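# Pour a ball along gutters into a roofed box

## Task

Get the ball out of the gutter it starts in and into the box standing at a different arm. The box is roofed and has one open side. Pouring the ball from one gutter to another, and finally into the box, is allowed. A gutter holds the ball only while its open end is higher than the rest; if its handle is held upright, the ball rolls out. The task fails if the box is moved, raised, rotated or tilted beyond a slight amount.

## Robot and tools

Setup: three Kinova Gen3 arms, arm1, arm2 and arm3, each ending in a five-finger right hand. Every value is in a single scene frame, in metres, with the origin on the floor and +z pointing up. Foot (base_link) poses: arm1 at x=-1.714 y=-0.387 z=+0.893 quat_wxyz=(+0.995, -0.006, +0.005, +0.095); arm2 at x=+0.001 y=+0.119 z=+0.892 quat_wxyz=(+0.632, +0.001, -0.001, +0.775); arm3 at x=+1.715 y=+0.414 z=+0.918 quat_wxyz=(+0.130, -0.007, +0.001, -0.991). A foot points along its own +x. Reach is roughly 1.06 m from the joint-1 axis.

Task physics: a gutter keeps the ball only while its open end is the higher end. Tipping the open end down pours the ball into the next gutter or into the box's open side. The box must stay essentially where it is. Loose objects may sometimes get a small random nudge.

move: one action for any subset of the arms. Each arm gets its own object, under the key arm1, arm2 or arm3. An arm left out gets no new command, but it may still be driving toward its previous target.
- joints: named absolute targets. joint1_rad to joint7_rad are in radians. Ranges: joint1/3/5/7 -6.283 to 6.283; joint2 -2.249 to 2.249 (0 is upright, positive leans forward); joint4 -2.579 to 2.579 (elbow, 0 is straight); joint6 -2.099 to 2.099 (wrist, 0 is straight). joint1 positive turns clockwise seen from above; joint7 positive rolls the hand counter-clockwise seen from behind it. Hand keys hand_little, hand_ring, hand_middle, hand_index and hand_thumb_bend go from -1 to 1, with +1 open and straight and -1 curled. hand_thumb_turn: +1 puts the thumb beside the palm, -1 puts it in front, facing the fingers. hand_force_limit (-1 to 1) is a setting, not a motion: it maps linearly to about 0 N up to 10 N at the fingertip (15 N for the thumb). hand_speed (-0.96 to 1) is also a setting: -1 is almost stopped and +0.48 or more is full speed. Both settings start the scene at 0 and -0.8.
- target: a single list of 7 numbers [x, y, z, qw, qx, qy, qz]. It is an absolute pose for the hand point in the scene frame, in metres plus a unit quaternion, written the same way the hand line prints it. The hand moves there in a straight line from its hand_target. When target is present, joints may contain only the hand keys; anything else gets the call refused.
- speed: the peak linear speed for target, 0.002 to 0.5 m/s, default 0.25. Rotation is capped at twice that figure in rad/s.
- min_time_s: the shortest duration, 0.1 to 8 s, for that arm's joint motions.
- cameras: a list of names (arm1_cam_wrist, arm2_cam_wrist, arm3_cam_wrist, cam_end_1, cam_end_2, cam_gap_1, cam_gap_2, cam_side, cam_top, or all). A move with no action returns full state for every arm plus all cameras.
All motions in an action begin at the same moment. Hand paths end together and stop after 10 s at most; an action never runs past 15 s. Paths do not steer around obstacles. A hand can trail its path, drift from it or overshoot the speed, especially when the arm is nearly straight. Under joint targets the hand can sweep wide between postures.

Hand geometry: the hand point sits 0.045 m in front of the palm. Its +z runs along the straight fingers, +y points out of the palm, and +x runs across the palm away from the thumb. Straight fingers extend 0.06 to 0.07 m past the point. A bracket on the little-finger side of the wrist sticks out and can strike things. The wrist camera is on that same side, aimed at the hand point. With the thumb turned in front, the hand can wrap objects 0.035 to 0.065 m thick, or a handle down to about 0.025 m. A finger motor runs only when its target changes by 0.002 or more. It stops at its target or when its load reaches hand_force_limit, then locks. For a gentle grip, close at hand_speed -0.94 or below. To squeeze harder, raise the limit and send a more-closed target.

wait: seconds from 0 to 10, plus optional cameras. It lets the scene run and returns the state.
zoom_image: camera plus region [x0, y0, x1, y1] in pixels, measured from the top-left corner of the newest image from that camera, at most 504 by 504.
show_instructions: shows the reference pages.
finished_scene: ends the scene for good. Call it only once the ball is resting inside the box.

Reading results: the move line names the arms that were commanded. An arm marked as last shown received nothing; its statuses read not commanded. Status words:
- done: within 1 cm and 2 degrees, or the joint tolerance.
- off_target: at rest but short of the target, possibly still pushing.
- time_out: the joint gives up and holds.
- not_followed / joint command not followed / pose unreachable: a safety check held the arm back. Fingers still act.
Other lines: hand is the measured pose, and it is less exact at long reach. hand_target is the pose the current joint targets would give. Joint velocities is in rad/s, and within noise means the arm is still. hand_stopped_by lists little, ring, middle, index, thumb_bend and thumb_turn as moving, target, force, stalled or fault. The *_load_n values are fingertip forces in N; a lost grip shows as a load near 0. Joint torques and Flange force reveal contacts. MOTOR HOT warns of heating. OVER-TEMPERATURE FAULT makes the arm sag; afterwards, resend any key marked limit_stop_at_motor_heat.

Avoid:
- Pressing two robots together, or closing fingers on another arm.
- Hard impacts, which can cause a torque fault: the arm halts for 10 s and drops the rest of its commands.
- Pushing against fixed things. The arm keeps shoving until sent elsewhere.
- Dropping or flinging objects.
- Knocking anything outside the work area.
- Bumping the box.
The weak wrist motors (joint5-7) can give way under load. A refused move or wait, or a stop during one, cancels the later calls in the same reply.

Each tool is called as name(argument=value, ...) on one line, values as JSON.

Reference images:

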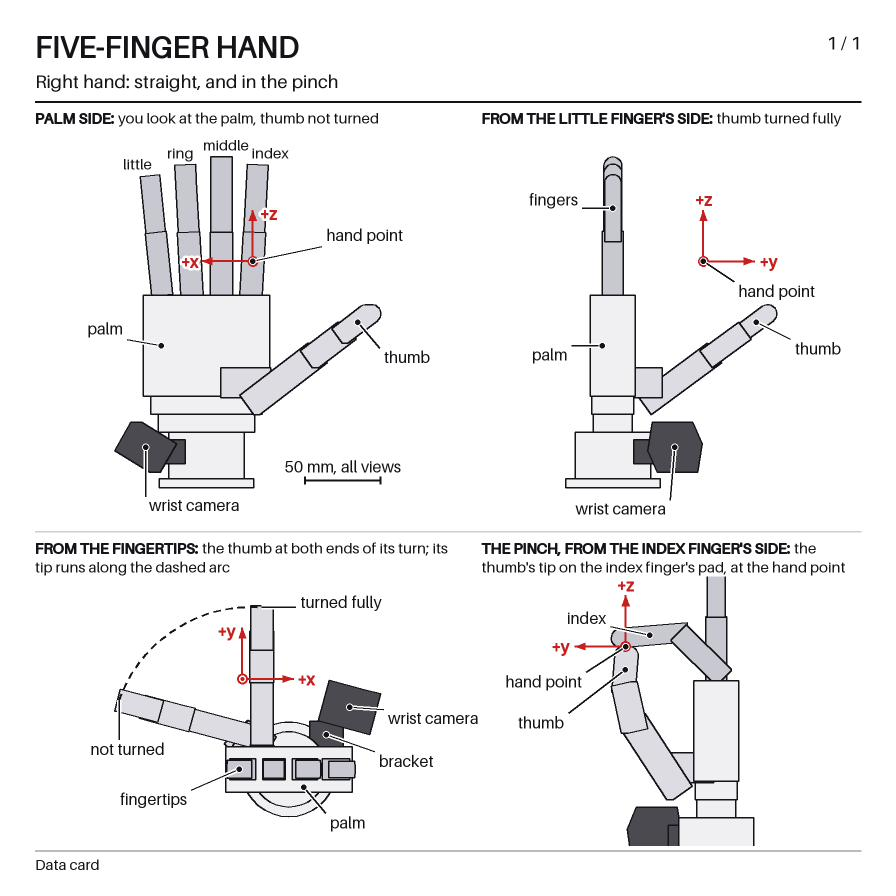

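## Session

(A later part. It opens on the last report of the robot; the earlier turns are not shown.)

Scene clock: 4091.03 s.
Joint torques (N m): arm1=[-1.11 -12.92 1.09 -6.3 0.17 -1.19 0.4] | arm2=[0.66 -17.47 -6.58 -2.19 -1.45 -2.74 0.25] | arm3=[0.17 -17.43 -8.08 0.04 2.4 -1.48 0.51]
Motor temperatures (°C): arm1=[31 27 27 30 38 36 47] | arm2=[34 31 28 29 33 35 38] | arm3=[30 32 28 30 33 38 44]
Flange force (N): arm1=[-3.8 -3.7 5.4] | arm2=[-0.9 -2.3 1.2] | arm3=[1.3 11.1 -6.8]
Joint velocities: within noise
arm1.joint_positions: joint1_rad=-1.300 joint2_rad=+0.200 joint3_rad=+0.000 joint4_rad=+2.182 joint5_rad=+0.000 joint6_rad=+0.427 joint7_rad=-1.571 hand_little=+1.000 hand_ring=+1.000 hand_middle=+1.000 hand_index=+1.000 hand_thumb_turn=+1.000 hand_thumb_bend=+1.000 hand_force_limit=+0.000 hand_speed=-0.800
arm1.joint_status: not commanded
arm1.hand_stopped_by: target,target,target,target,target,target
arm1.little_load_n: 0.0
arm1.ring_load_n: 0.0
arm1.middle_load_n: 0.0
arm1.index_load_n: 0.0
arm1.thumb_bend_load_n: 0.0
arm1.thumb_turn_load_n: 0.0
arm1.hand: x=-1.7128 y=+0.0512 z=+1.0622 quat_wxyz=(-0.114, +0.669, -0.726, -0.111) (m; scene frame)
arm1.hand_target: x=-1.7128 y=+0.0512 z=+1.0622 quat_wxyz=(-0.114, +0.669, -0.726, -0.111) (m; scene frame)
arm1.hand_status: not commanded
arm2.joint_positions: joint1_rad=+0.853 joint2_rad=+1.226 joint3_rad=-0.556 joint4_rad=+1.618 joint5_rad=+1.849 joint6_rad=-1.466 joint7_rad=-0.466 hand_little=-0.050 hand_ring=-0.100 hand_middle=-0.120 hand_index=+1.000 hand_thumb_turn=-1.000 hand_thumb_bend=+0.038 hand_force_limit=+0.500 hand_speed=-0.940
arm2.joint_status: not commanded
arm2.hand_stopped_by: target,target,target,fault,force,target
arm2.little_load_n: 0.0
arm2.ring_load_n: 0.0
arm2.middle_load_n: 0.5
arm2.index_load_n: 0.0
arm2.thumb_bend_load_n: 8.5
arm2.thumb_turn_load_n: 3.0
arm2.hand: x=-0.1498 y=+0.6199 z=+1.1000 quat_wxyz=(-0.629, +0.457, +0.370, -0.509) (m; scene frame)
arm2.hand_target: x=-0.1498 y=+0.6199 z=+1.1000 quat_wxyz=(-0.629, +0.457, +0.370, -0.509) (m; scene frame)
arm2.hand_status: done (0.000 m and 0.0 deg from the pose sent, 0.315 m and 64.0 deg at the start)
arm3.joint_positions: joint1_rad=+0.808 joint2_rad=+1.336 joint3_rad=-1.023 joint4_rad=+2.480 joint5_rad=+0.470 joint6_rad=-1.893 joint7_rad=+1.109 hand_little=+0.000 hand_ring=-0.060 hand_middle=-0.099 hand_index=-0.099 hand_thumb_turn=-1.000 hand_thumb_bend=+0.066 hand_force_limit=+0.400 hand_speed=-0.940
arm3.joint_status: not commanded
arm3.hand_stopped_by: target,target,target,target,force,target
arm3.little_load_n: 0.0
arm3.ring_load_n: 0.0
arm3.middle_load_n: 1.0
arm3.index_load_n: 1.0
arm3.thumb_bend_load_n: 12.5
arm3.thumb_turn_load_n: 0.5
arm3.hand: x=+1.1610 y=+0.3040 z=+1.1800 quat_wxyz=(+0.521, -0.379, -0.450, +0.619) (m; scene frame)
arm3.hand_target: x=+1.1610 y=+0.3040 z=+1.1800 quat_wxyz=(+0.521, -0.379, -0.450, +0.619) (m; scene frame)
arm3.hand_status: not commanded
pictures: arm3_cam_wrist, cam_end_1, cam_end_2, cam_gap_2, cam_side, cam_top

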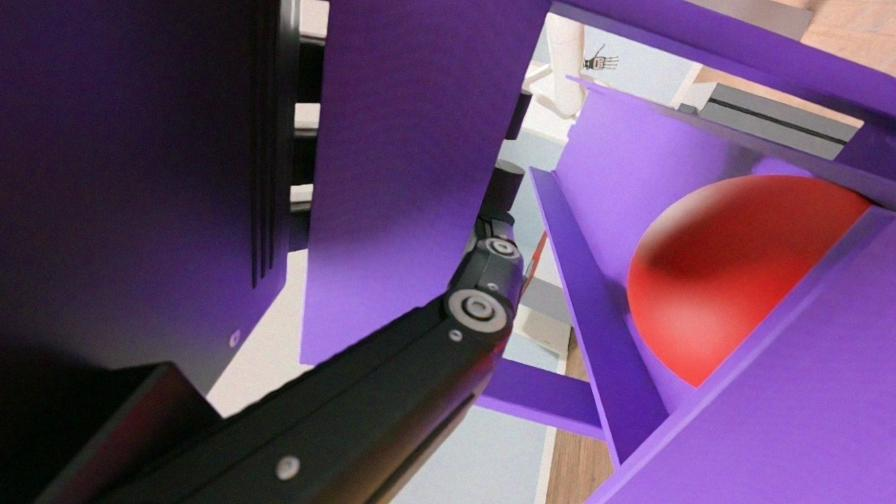

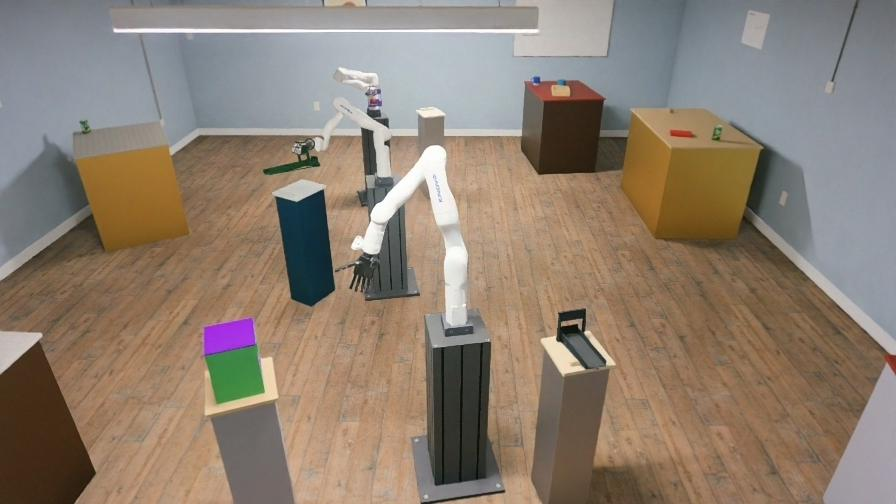

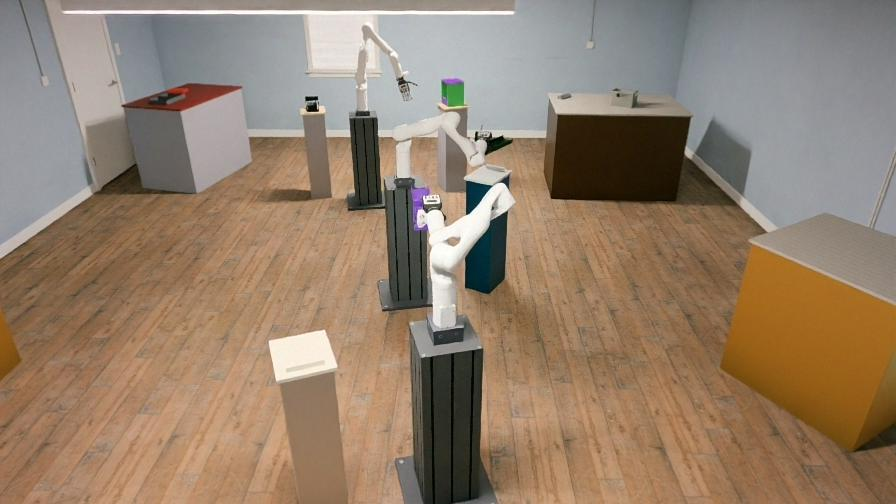

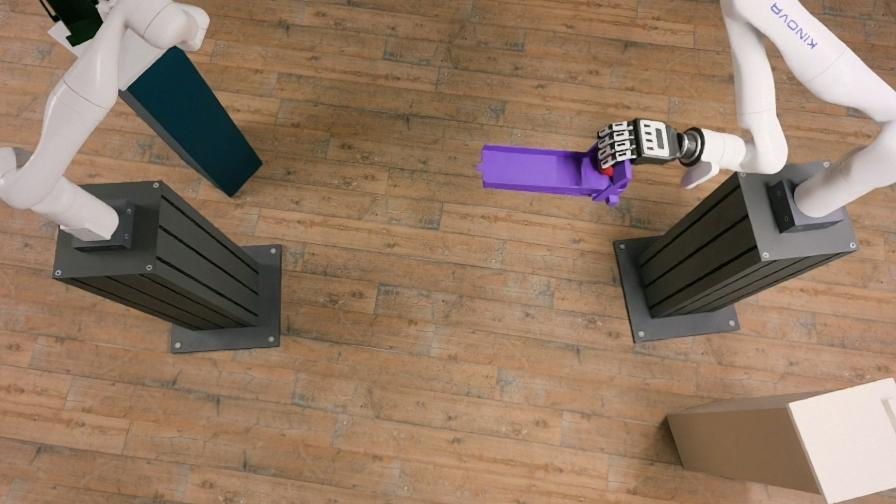

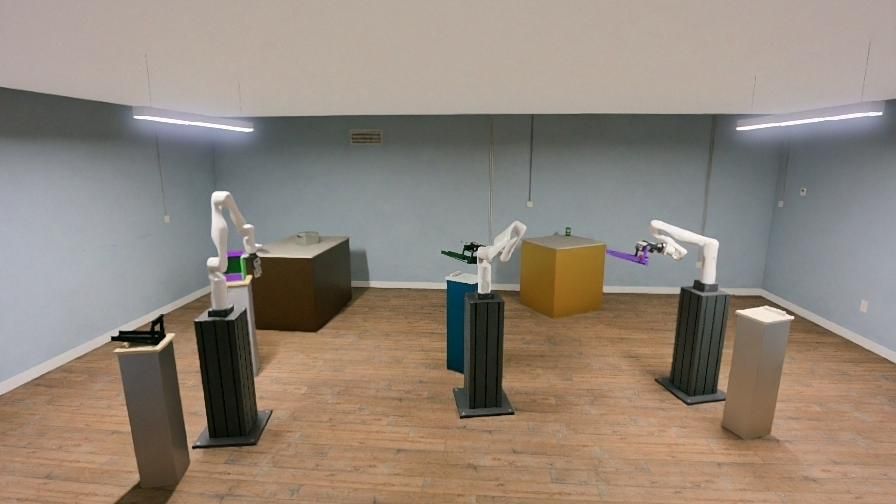

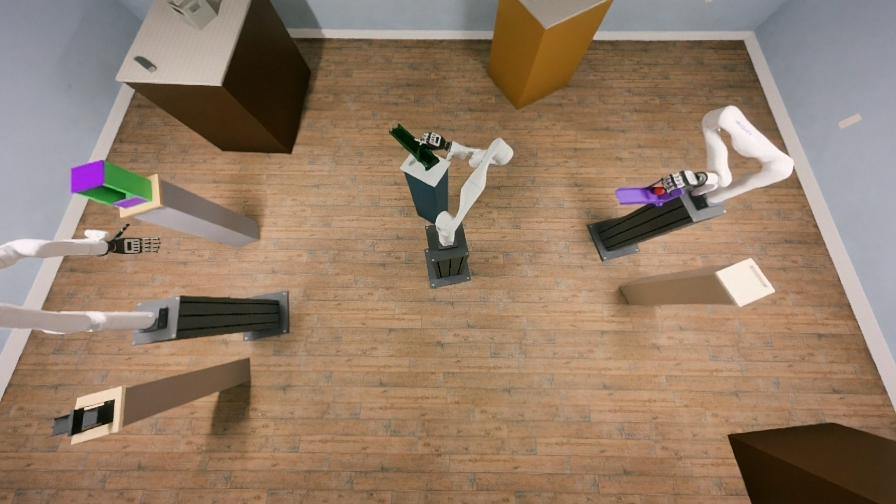

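move(arm2={"target": [-0.1362, 0.6421, 1.06, 0.51755, -0.43424, -0.47389, 0.56482], "speed": 0.08}, cameras=["arm2_cam_wrist","cam_gap_2","cam_gap_1","cam_side","cam_top","cam_end_1"])

zoom_image(camera="cam_gap_1", region=[660, 0, 896, 120])

zoom_image(camera="cam_gap_2", region=[0, 0, 240, 120])

zoom_image(camera="cam_side", region=[420, 210, 540, 300])

zoom_image(camera="cam_end_1", region=[240, 110, 400, 220])

Scene clock: 4259.77 s.
Joint torques (N m): arm1=[-1.08 -12.88 1.09 -6.33 0.17 -1.18 0.36] | arm2=[0.69 -20.93 -5.68 -4.29 -2.44 -2.03 0.24] | arm3=[0.14 -17.37 -8.07 0.03 2.39 -1.47 0.51]
Motor temperatures (°C): arm1=[30 27 27 30 38 36 47] | arm2=[34 31 28 29 33 35 38] | arm3=[30 32 28 30 33 38 43]
Flange force (N): arm1=[-3.6 -3.7 5.3] | arm2=[-2.9 -1.7 2.2] | arm3=[1.4 10.9 -6.7]
move: arm2 done
Joint velocities: within noise
arm1, arm3: as last shown
arm2.joint_positions: joint1_rad=+0.686 joint2_rad=+1.325 joint3_rad=-0.472 joint4_rad=+1.123 joint5_rad=+2.069 joint6_rad=-1.675 joint7_rad=-0.841 hand_little=-0.050 hand_ring=-0.100 hand_middle=-0.120 hand_index=+1.000 hand_thumb_turn=-1.000 hand_thumb_bend=+0.038 hand_force_limit=+0.500 hand_speed=-0.940
arm2.joint_status: not commanded
arm2.hand_stopped_by: target,target,target,fault,force,target
arm2.little_load_n: 0.0
arm2.ring_load_n: 0.0
arm2.middle_load_n: 0.0
arm2.index_load_n: 0.0
arm2.thumb_bend_load_n: 8.5
arm2.thumb_turn_load_n: 3.5
arm2.hand: x=-0.1362 y=+0.6421 z=+1.0600 quat_wxyz=(-0.518, +0.434, +0.474, -0.565)
arm2.hand_target: x=-0.1362 y=+0.6421 z=+1.0600 quat_wxyz=(-0.518, +0.434, +0.474, -0.565)
arm2.hand_status: done (0.000 m and 0.0 deg from the pose sent, 0.048 m and 18.8 deg at the start)
arm3.thumb_turn_load_n: 1.0
pictures: arm2_cam_wrist, cam_end_1, cam_gap_1, cam_gap_2, cam_side, cam_top

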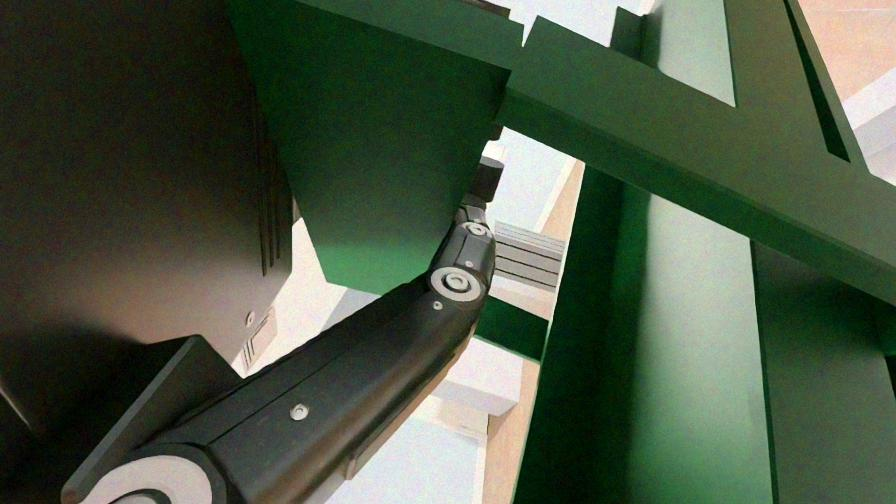

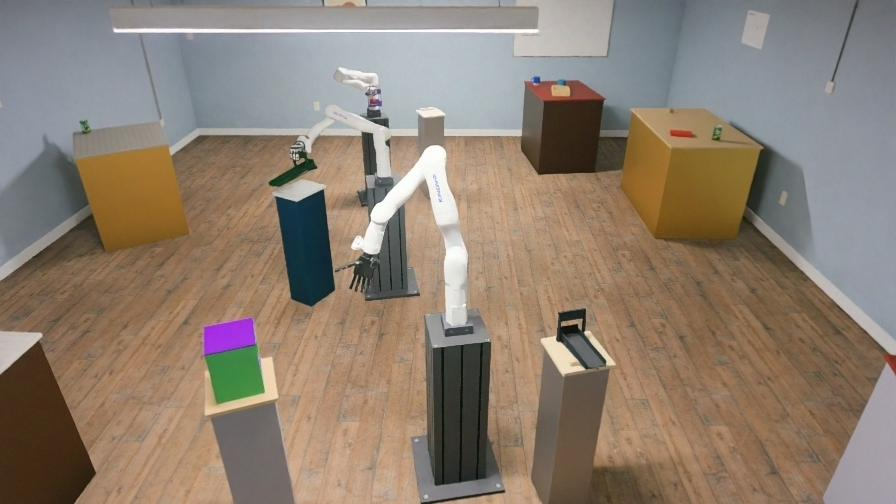

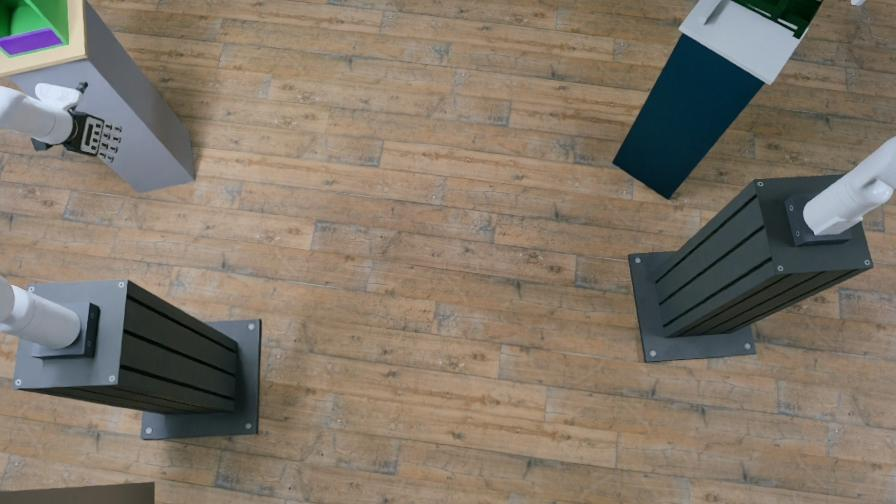

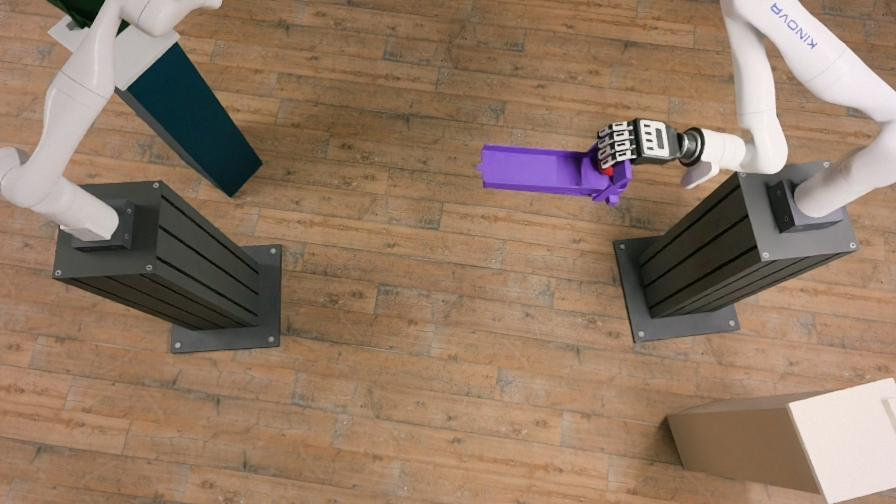

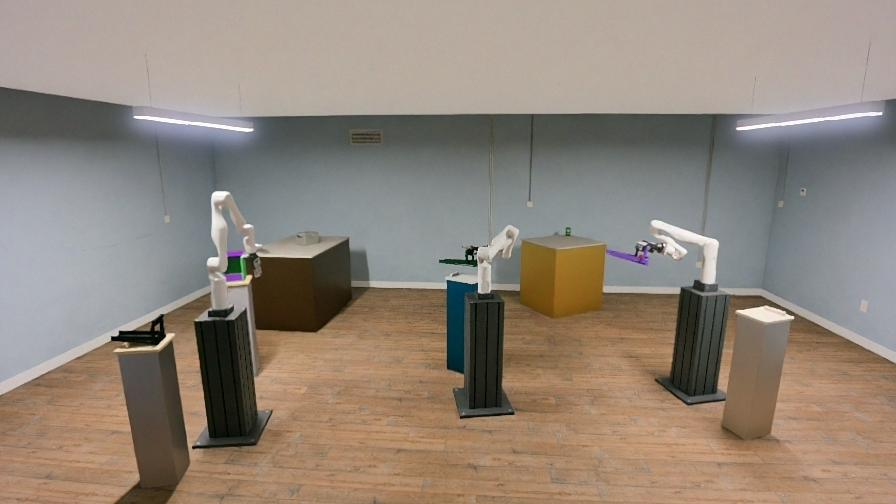

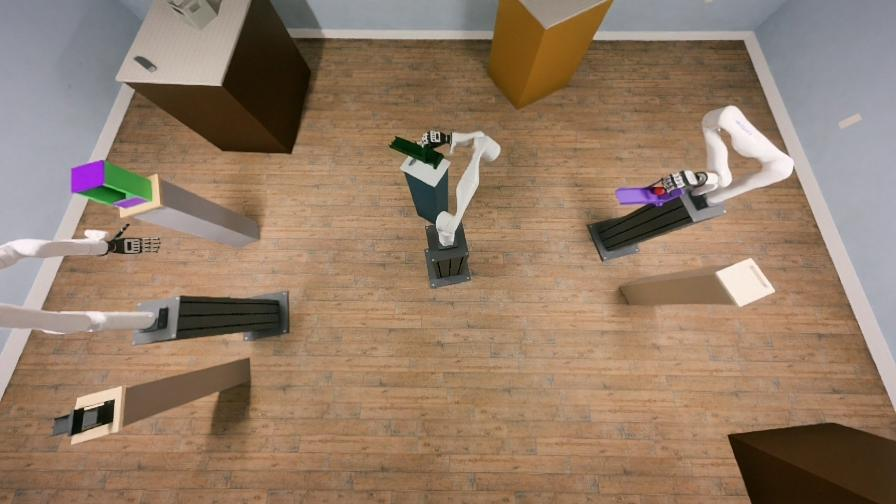

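Scaled by 2.136 from the camera's image (finer frame: 1280x720).

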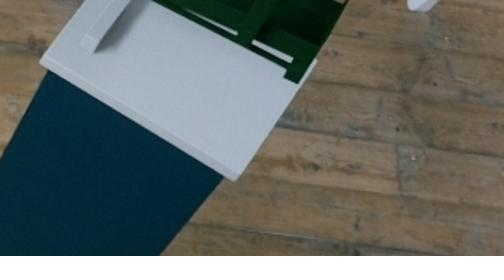

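Scaled by 2.100 from the camera's image (finer frame: 1280x720).

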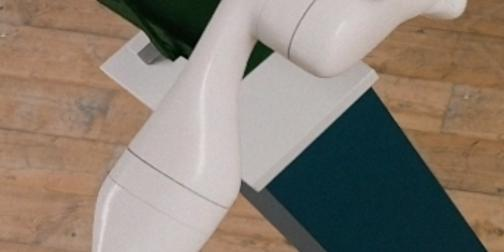

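Scaled by 4.200 from the camera's image (finer frame: 1280x720).

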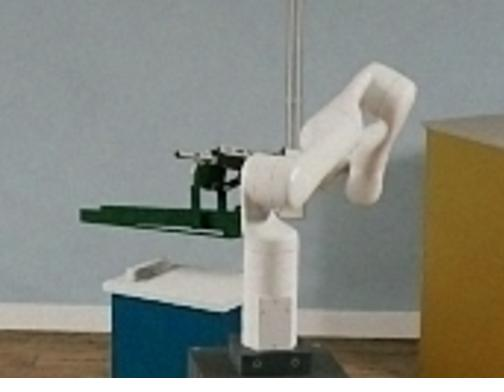

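Scaled by 3.150 from the camera's image (finer frame: 1280x720).

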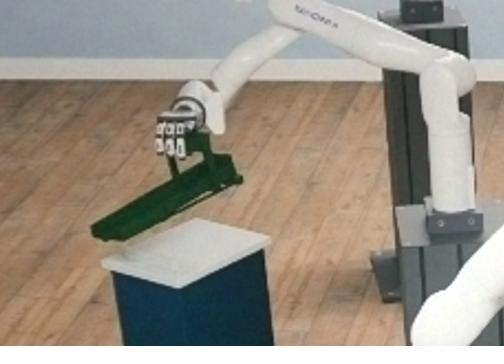

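move(arm2={"target": [-0.1362, 0.6421, 1.00, 0.51755, -0.43424, -0.47389, 0.56482], "speed": 0.06}, cameras=["arm2_cam_wrist","cam_gap_1","cam_side","cam_end_1"])

zoom_image(camera="cam_gap_1", region=[660, 0, 896, 120])

zoom_image(camera="cam_side", region=[430, 230, 510, 290])

zoom_image(camera="cam_end_1", region=[250, 130, 350, 210])

Scene clock: 4284.13 s.
Joint torques (N m): arm1=[-1.14 -12.96 1.06 -6.35 0.16 -1.19 0.38] | arm2=[0.65 -21.23 -5.59 -3.76 -2.35 -2.15 0.22] | arm3=[0.16 -17.38 -8.05 0.04 2.41 -1.53 0.49]
Motor temperatures (°C): arm1=[30 27 27 30 38 36 47] | arm2=[34 31 28 29 33 35 38] | arm3=[30 32 28 30 33 38 43]
Flange force (N): arm1=[-3.7 -3.8 5.5] | arm2=[-2.6 -1.9 2.0] | arm3=[1.4 10.8 -6.5]
move: arm2 done
Joint velocities: within noise
arm1, arm3: as last shown
arm2.joint_positions: joint1_rad=+0.670 joint2_rad=+1.442 joint3_rad=-0.452 joint4_rad=+1.051 joint5_rad=+2.100 joint6_rad=-1.685 joint7_rad=-0.790 hand_little=-0.050 hand_ring=-0.100 hand_middle=-0.120 hand_index=+1.000 hand_thumb_turn=-1.000 hand_thumb_bend=+0.038 hand_force_limit=+0.500 hand_speed=-0.940
arm2.joint_status: not commanded
arm2.hand_stopped_by: target,target,target,fault,force,target
arm2.little_load_n: 0.0
arm2.ring_load_n: 0.0
arm2.middle_load_n: 0.5
arm2.index_load_n: 0.0
arm2.thumb_bend_load_n: 8.5
arm2.thumb_turn_load_n: 3.0
arm2.hand: x=-0.1362 y=+0.6421 z=+1.0000 quat_wxyz=(-0.518, +0.434, +0.474, -0.565)
arm2.hand_target: x=-0.1362 y=+0.6421 z=+1.0000 quat_wxyz=(-0.518, +0.434, +0.474, -0.565)
arm2.hand_status: done (0.000 m and 0.0 deg from the pose sent, 0.060 m and 0.0 deg at the start)
arm3.middle_load_n: 0.5
arm3.thumb_bend_load_n: 13.0
arm3.thumb_turn_load_n: 0.5
pictures: arm2_cam_wrist, cam_end_1, cam_gap_1, cam_side

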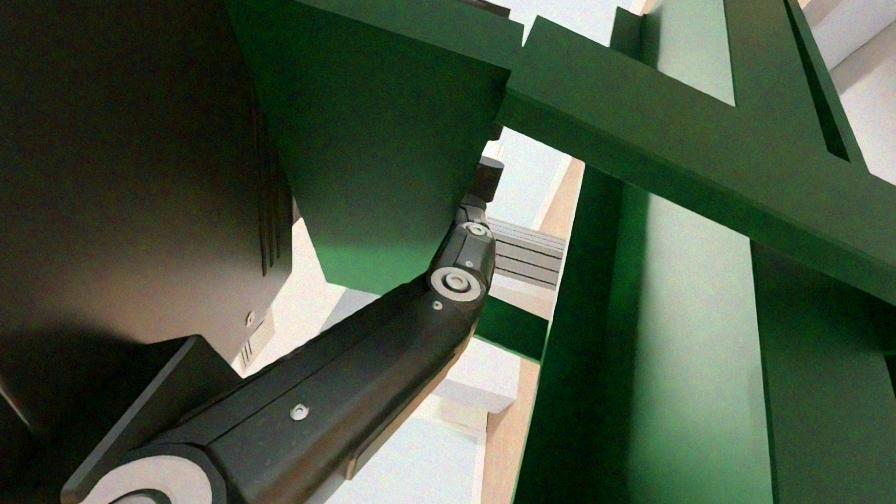

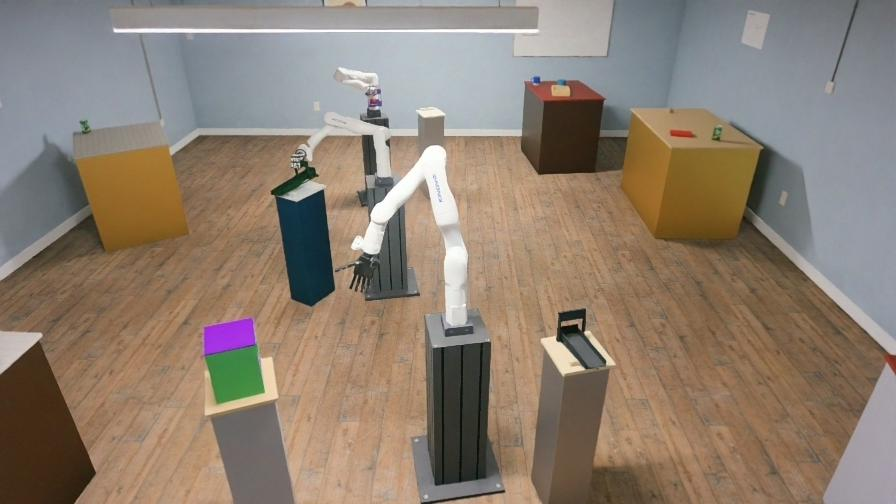

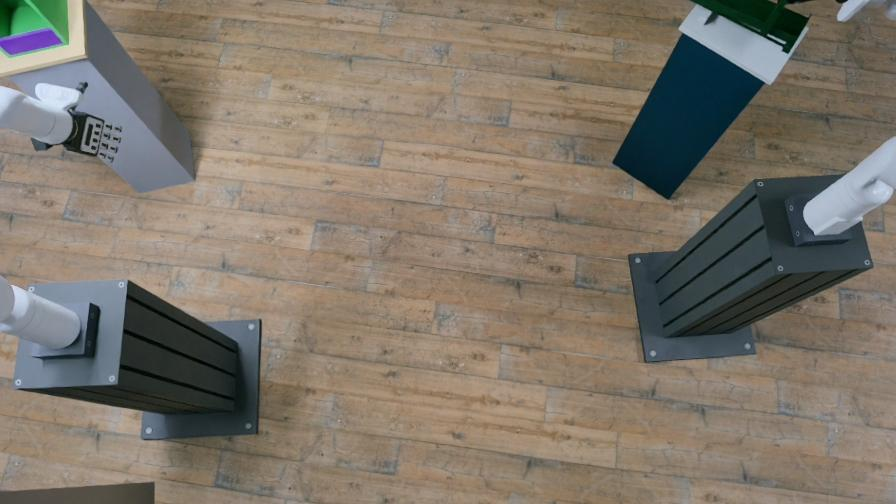

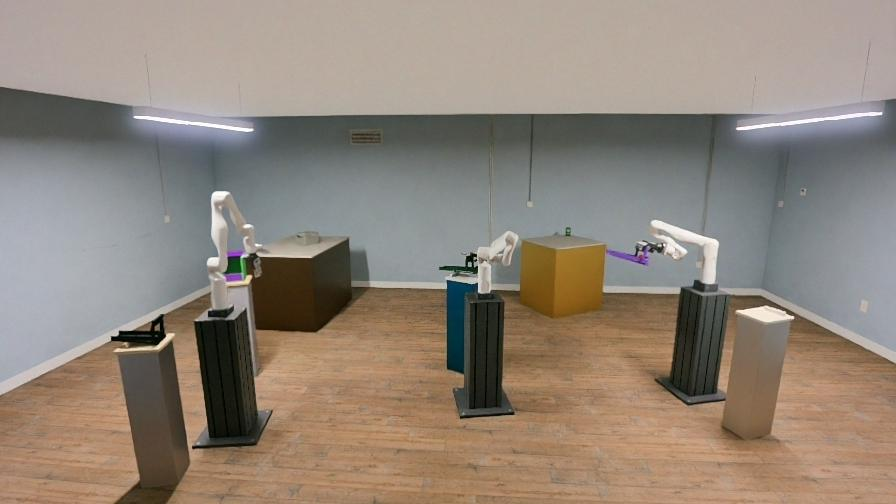

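Scaled by 2.136 from the camera's image (finer frame: 1280x720).

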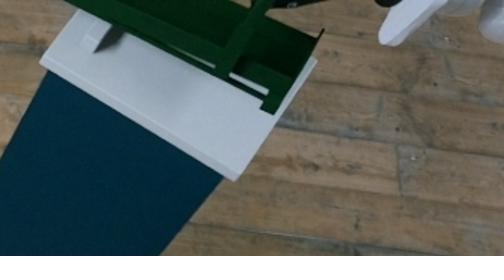

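Scaled by 6.300 from the camera's image (finer frame: 1280x720).

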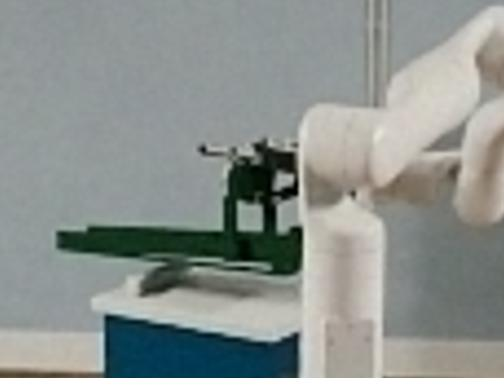

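Scaled by 5.040 from the camera's image (finer frame: 1280x720).

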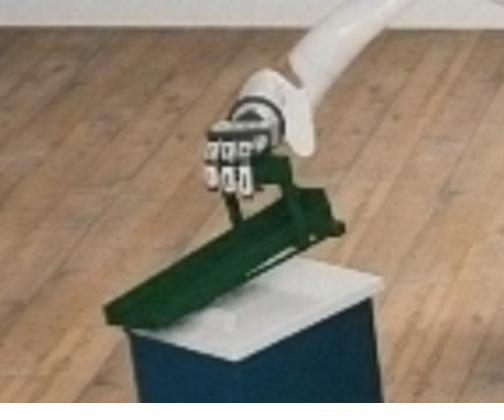

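move(arm2={"target": [-0.134, 0.6524, 0.985, 0.57945, -0.3547, -0.44989, 0.57967], "speed": 0.06}, cameras=["arm2_cam_wrist","cam_gap_1","cam_side","cam_end_1"])

zoom_image(camera="cam_gap_1", region=[660, 0, 896, 120])

zoom_image(camera="cam_side", region=[430, 230, 510, 290])

zoom_image(camera="cam_end_1", region=[250, 130, 350, 210])

Scene clock: 4439.33 s.
Joint torques (N m): arm1=[-1.15 -12.88 1.07 -6.31 0.13 -1.19 0.37] | arm2=[0.74 -21.57 -5.49 -3.39 -2.36 -1.94 0.26] | arm3=[0.17 -17.41 -8.08 0.03 2.43 -1.48 0.52]
Motor temperatures (°C): arm1=[30 27 27 30 37 36 47] | arm2=[34 31 28 29 33 35 38] | arm3=[30 32 28 30 33 38 43]
Flange force (N): arm1=[-3.7 -3.9 5.3] | arm2=[-2.4 -2.1 2.6] | arm3=[1.3 10.9 -6.7]
move: arm2 done
Joint velocities: within noise
arm1, arm3: as last shown
arm1.middle_load_n: -0.5
arm2.joint_positions: joint1_rad=+0.655 joint2_rad=+1.624 joint3_rad=-0.520 joint4_rad=+0.851 joint5_rad=+2.081 joint6_rad=-1.830 joint7_rad=-0.736 hand_little=-0.050 hand_ring=-0.100 hand_middle=-0.120 hand_index=+1.000 hand_thumb_turn=-1.000 hand_thumb_bend=+0.038 hand_force_limit=+0.500 hand_speed=-0.940
arm2.joint_status: not commanded
arm2.hand_stopped_by: target,target,target,fault,force,target
arm2.little_load_n: 0.0
arm2.ring_load_n: 0.0
arm2.middle_load_n: 0.5
arm2.index_load_n: 0.0
arm2.thumb_bend_load_n: 8.5
arm2.thumb_turn_load_n: 3.5
arm2.hand: x=-0.1340 y=+0.6524 z=+0.9850 quat_wxyz=(-0.579, +0.355, +0.450, -0.580)
arm2.hand_target: x=-0.1340 y=+0.6524 z=+0.9850 quat_wxyz=(-0.579, +0.355, +0.450, -0.580)
arm2.hand_status: done (0.000 m and 0.0 deg from the pose sent, 0.018 m and 12.0 deg at the start)
arm3.thumb_turn_load_n: 1.0
pictures: arm2_cam_wrist, cam_end_1, cam_gap_1, cam_side

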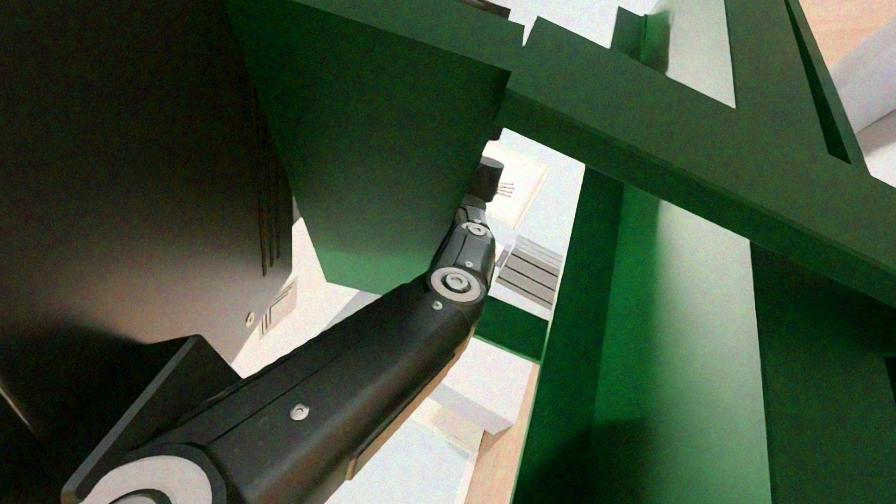

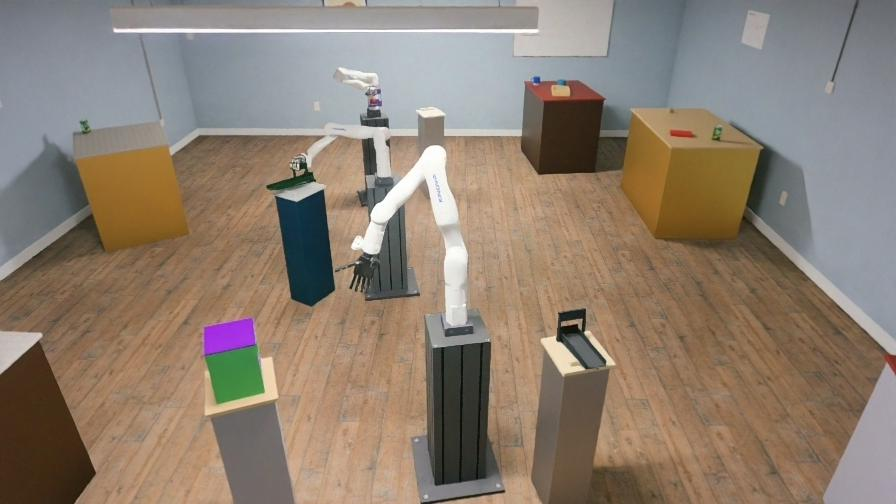

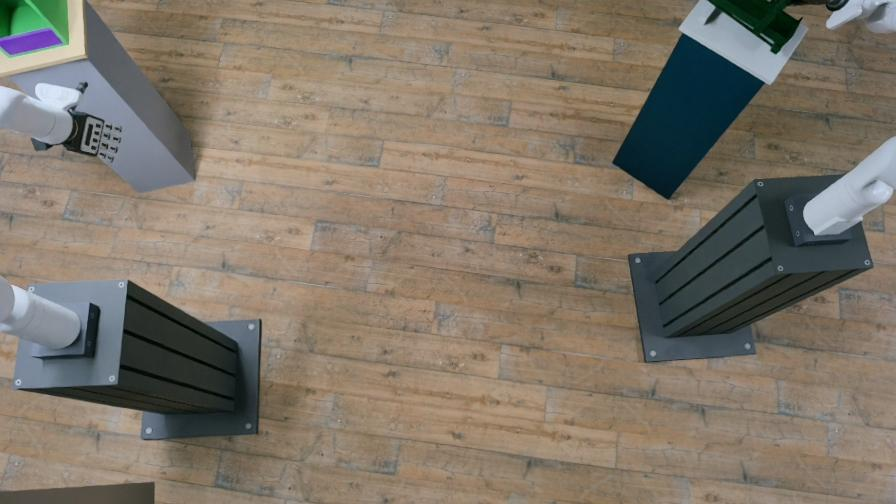

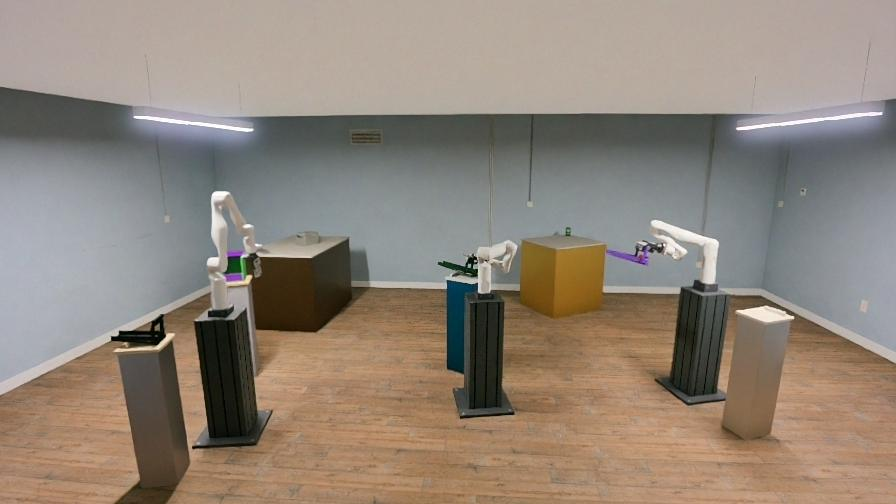

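Scaled by 2.136 from the camera's image (finer frame: 1280x720).

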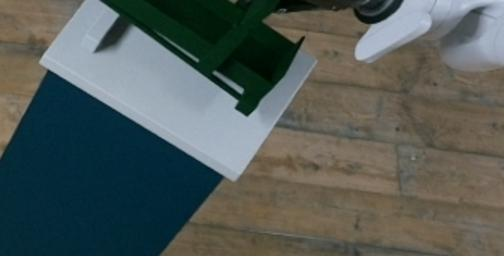

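Scaled by 6.300 from the camera's image (finer frame: 1280x720).

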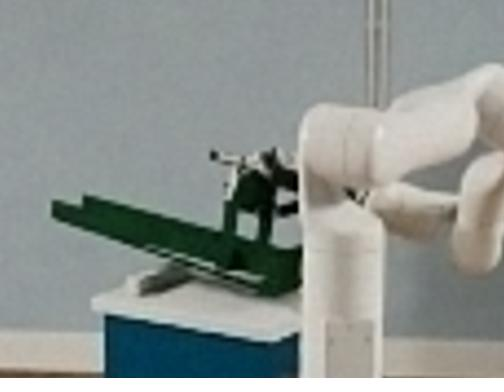

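Scaled by 5.040 from the camera's image (finer frame: 1280x720).

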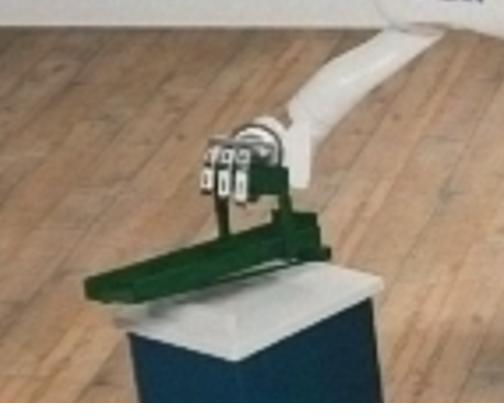

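move(arm2={"target": [-0.1321, 0.6515, 0.975, 0.54926, -0.39501, -0.46253, 0.57304], "speed": 0.05}, cameras=["cam_gap_1","cam_side","cam_end_1"])

zoom_image(camera="cam_gap_1", region=[660, 0, 896, 120])

zoom_image(camera="cam_side", region=[430, 230, 510, 290])

zoom_image(camera="cam_end_1", region=[250, 130, 350, 210])

Scene clock: 4481.47 s.
Joint torques (N m): arm1=[-1.09 -12.95 1.13 -6.32 0.14 -1.15 0.39] | arm2=[0.6 -21.59 -5.43 -3.66 -2.34 -1.96 0.24] | arm3=[0.16 -17.37 -8.06 0.03 2.41 -1.49 0.51]
Motor temperatures (°C): arm1=[30 27 27 30 37 36 47] | arm2=[34 31 28 29 33 35 38] | arm3=[30 32 28 30 33 38 43]
Flange force (N): arm1=[-3.7 -3.6 5.6] | arm2=[-3.1 -2.4 2.4] | arm3=[1.4 10.8 -6.7]
move: arm2 done
Joint velocities: within noise
arm1, arm3: as last shown
arm1.middle_load_n: 0.0
arm2.joint_positions: joint1_rad=+0.658 joint2_rad=+1.577 joint3_rad=-0.480 joint4_rad=+0.897 joint5_rad=+2.098 joint6_rad=-1.773 joint7_rad=-0.767 hand_little=-0.050 hand_ring=-0.100 hand_middle=-0.120 hand_index=+1.000 hand_thumb_turn=-1.000 hand_thumb_bend=+0.038 hand_force_limit=+0.500 hand_speed=-0.940
arm2.joint_status: not commanded
arm2.hand_stopped_by: target,target,target,fault,force,target
arm2.little_load_n: 0.0
arm2.ring_load_n: 0.0
arm2.middle_load_n: 0.0
arm2.index_load_n: 0.0
arm2.thumb_bend_load_n: 8.5
arm2.thumb_turn_load_n: 3.5
arm2.hand: x=-0.1321 y=+0.6515 z=+0.9750 quat_wxyz=(-0.549, +0.395, +0.463, -0.573)
arm2.hand_target: x=-0.1321 y=+0.6515 z=+0.9750 quat_wxyz=(-0.549, +0.395, +0.463, -0.573)
arm2.hand_status: done (0.000 m and 0.0 deg from the pose sent, 0.010 m and 6.0 deg at the start)
pictures: cam_end_1, cam_gap_1, cam_side

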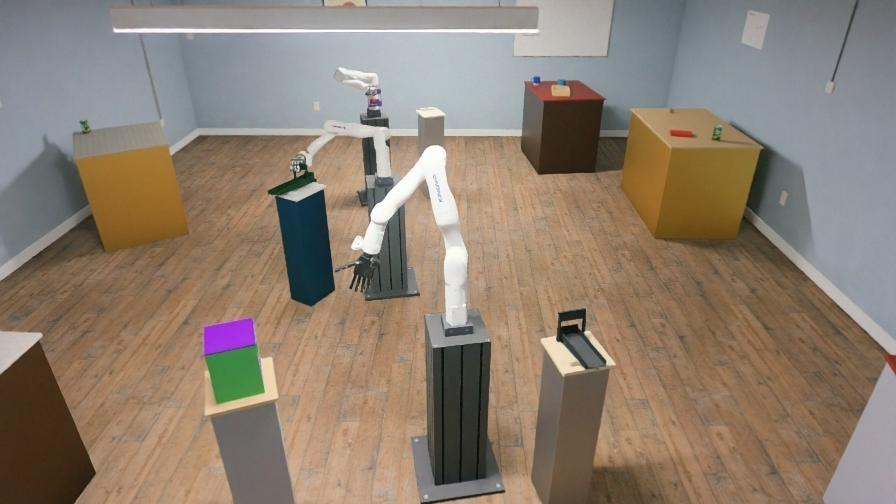

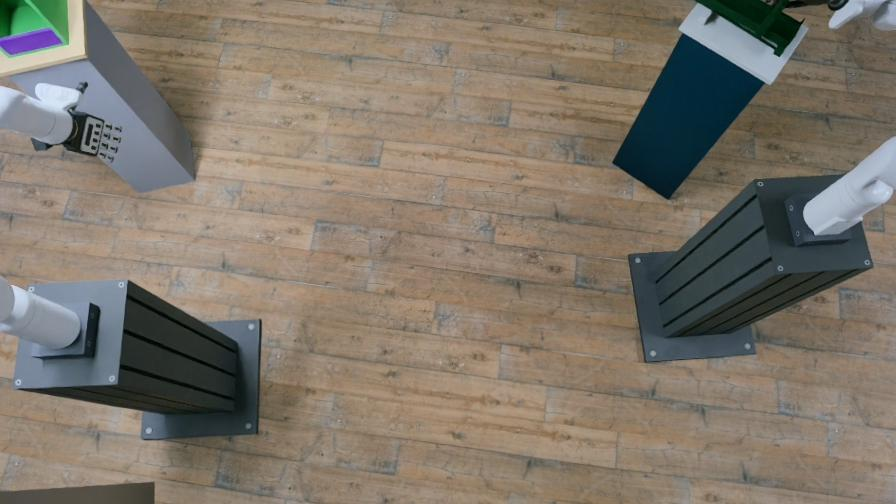

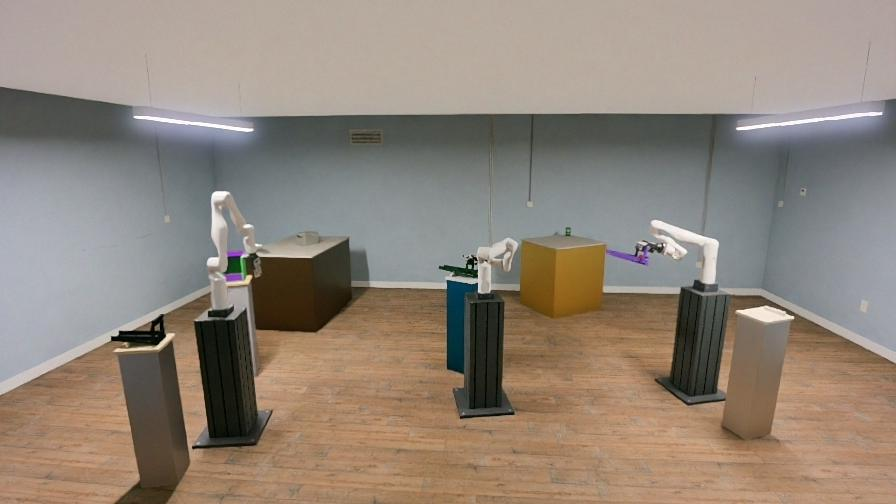

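Scaled by 2.136 from the camera's image (finer frame: 1280x720).

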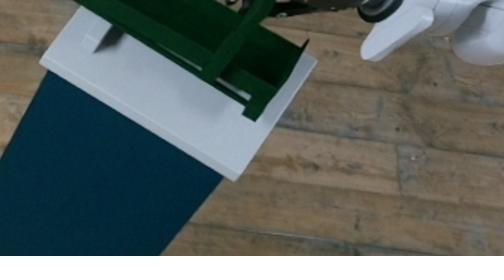

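Scaled by 6.300 from the camera's image (finer frame: 1280x720).

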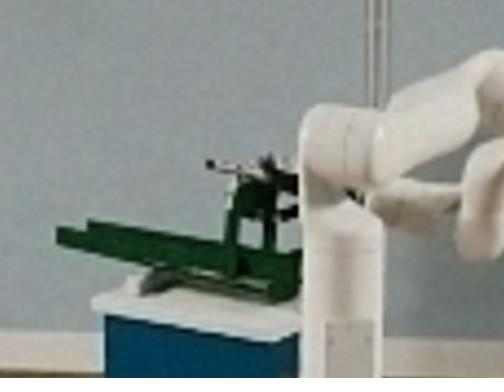

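Scaled by 5.040 from the camera's image (finer frame: 1280x720).

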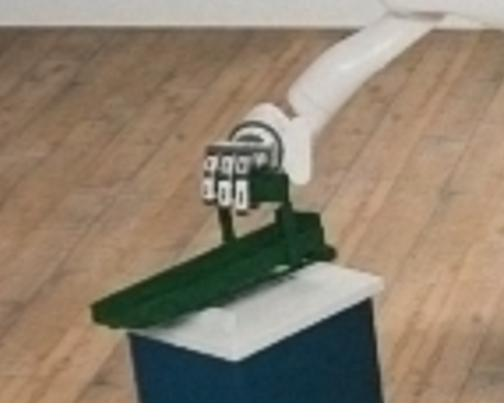

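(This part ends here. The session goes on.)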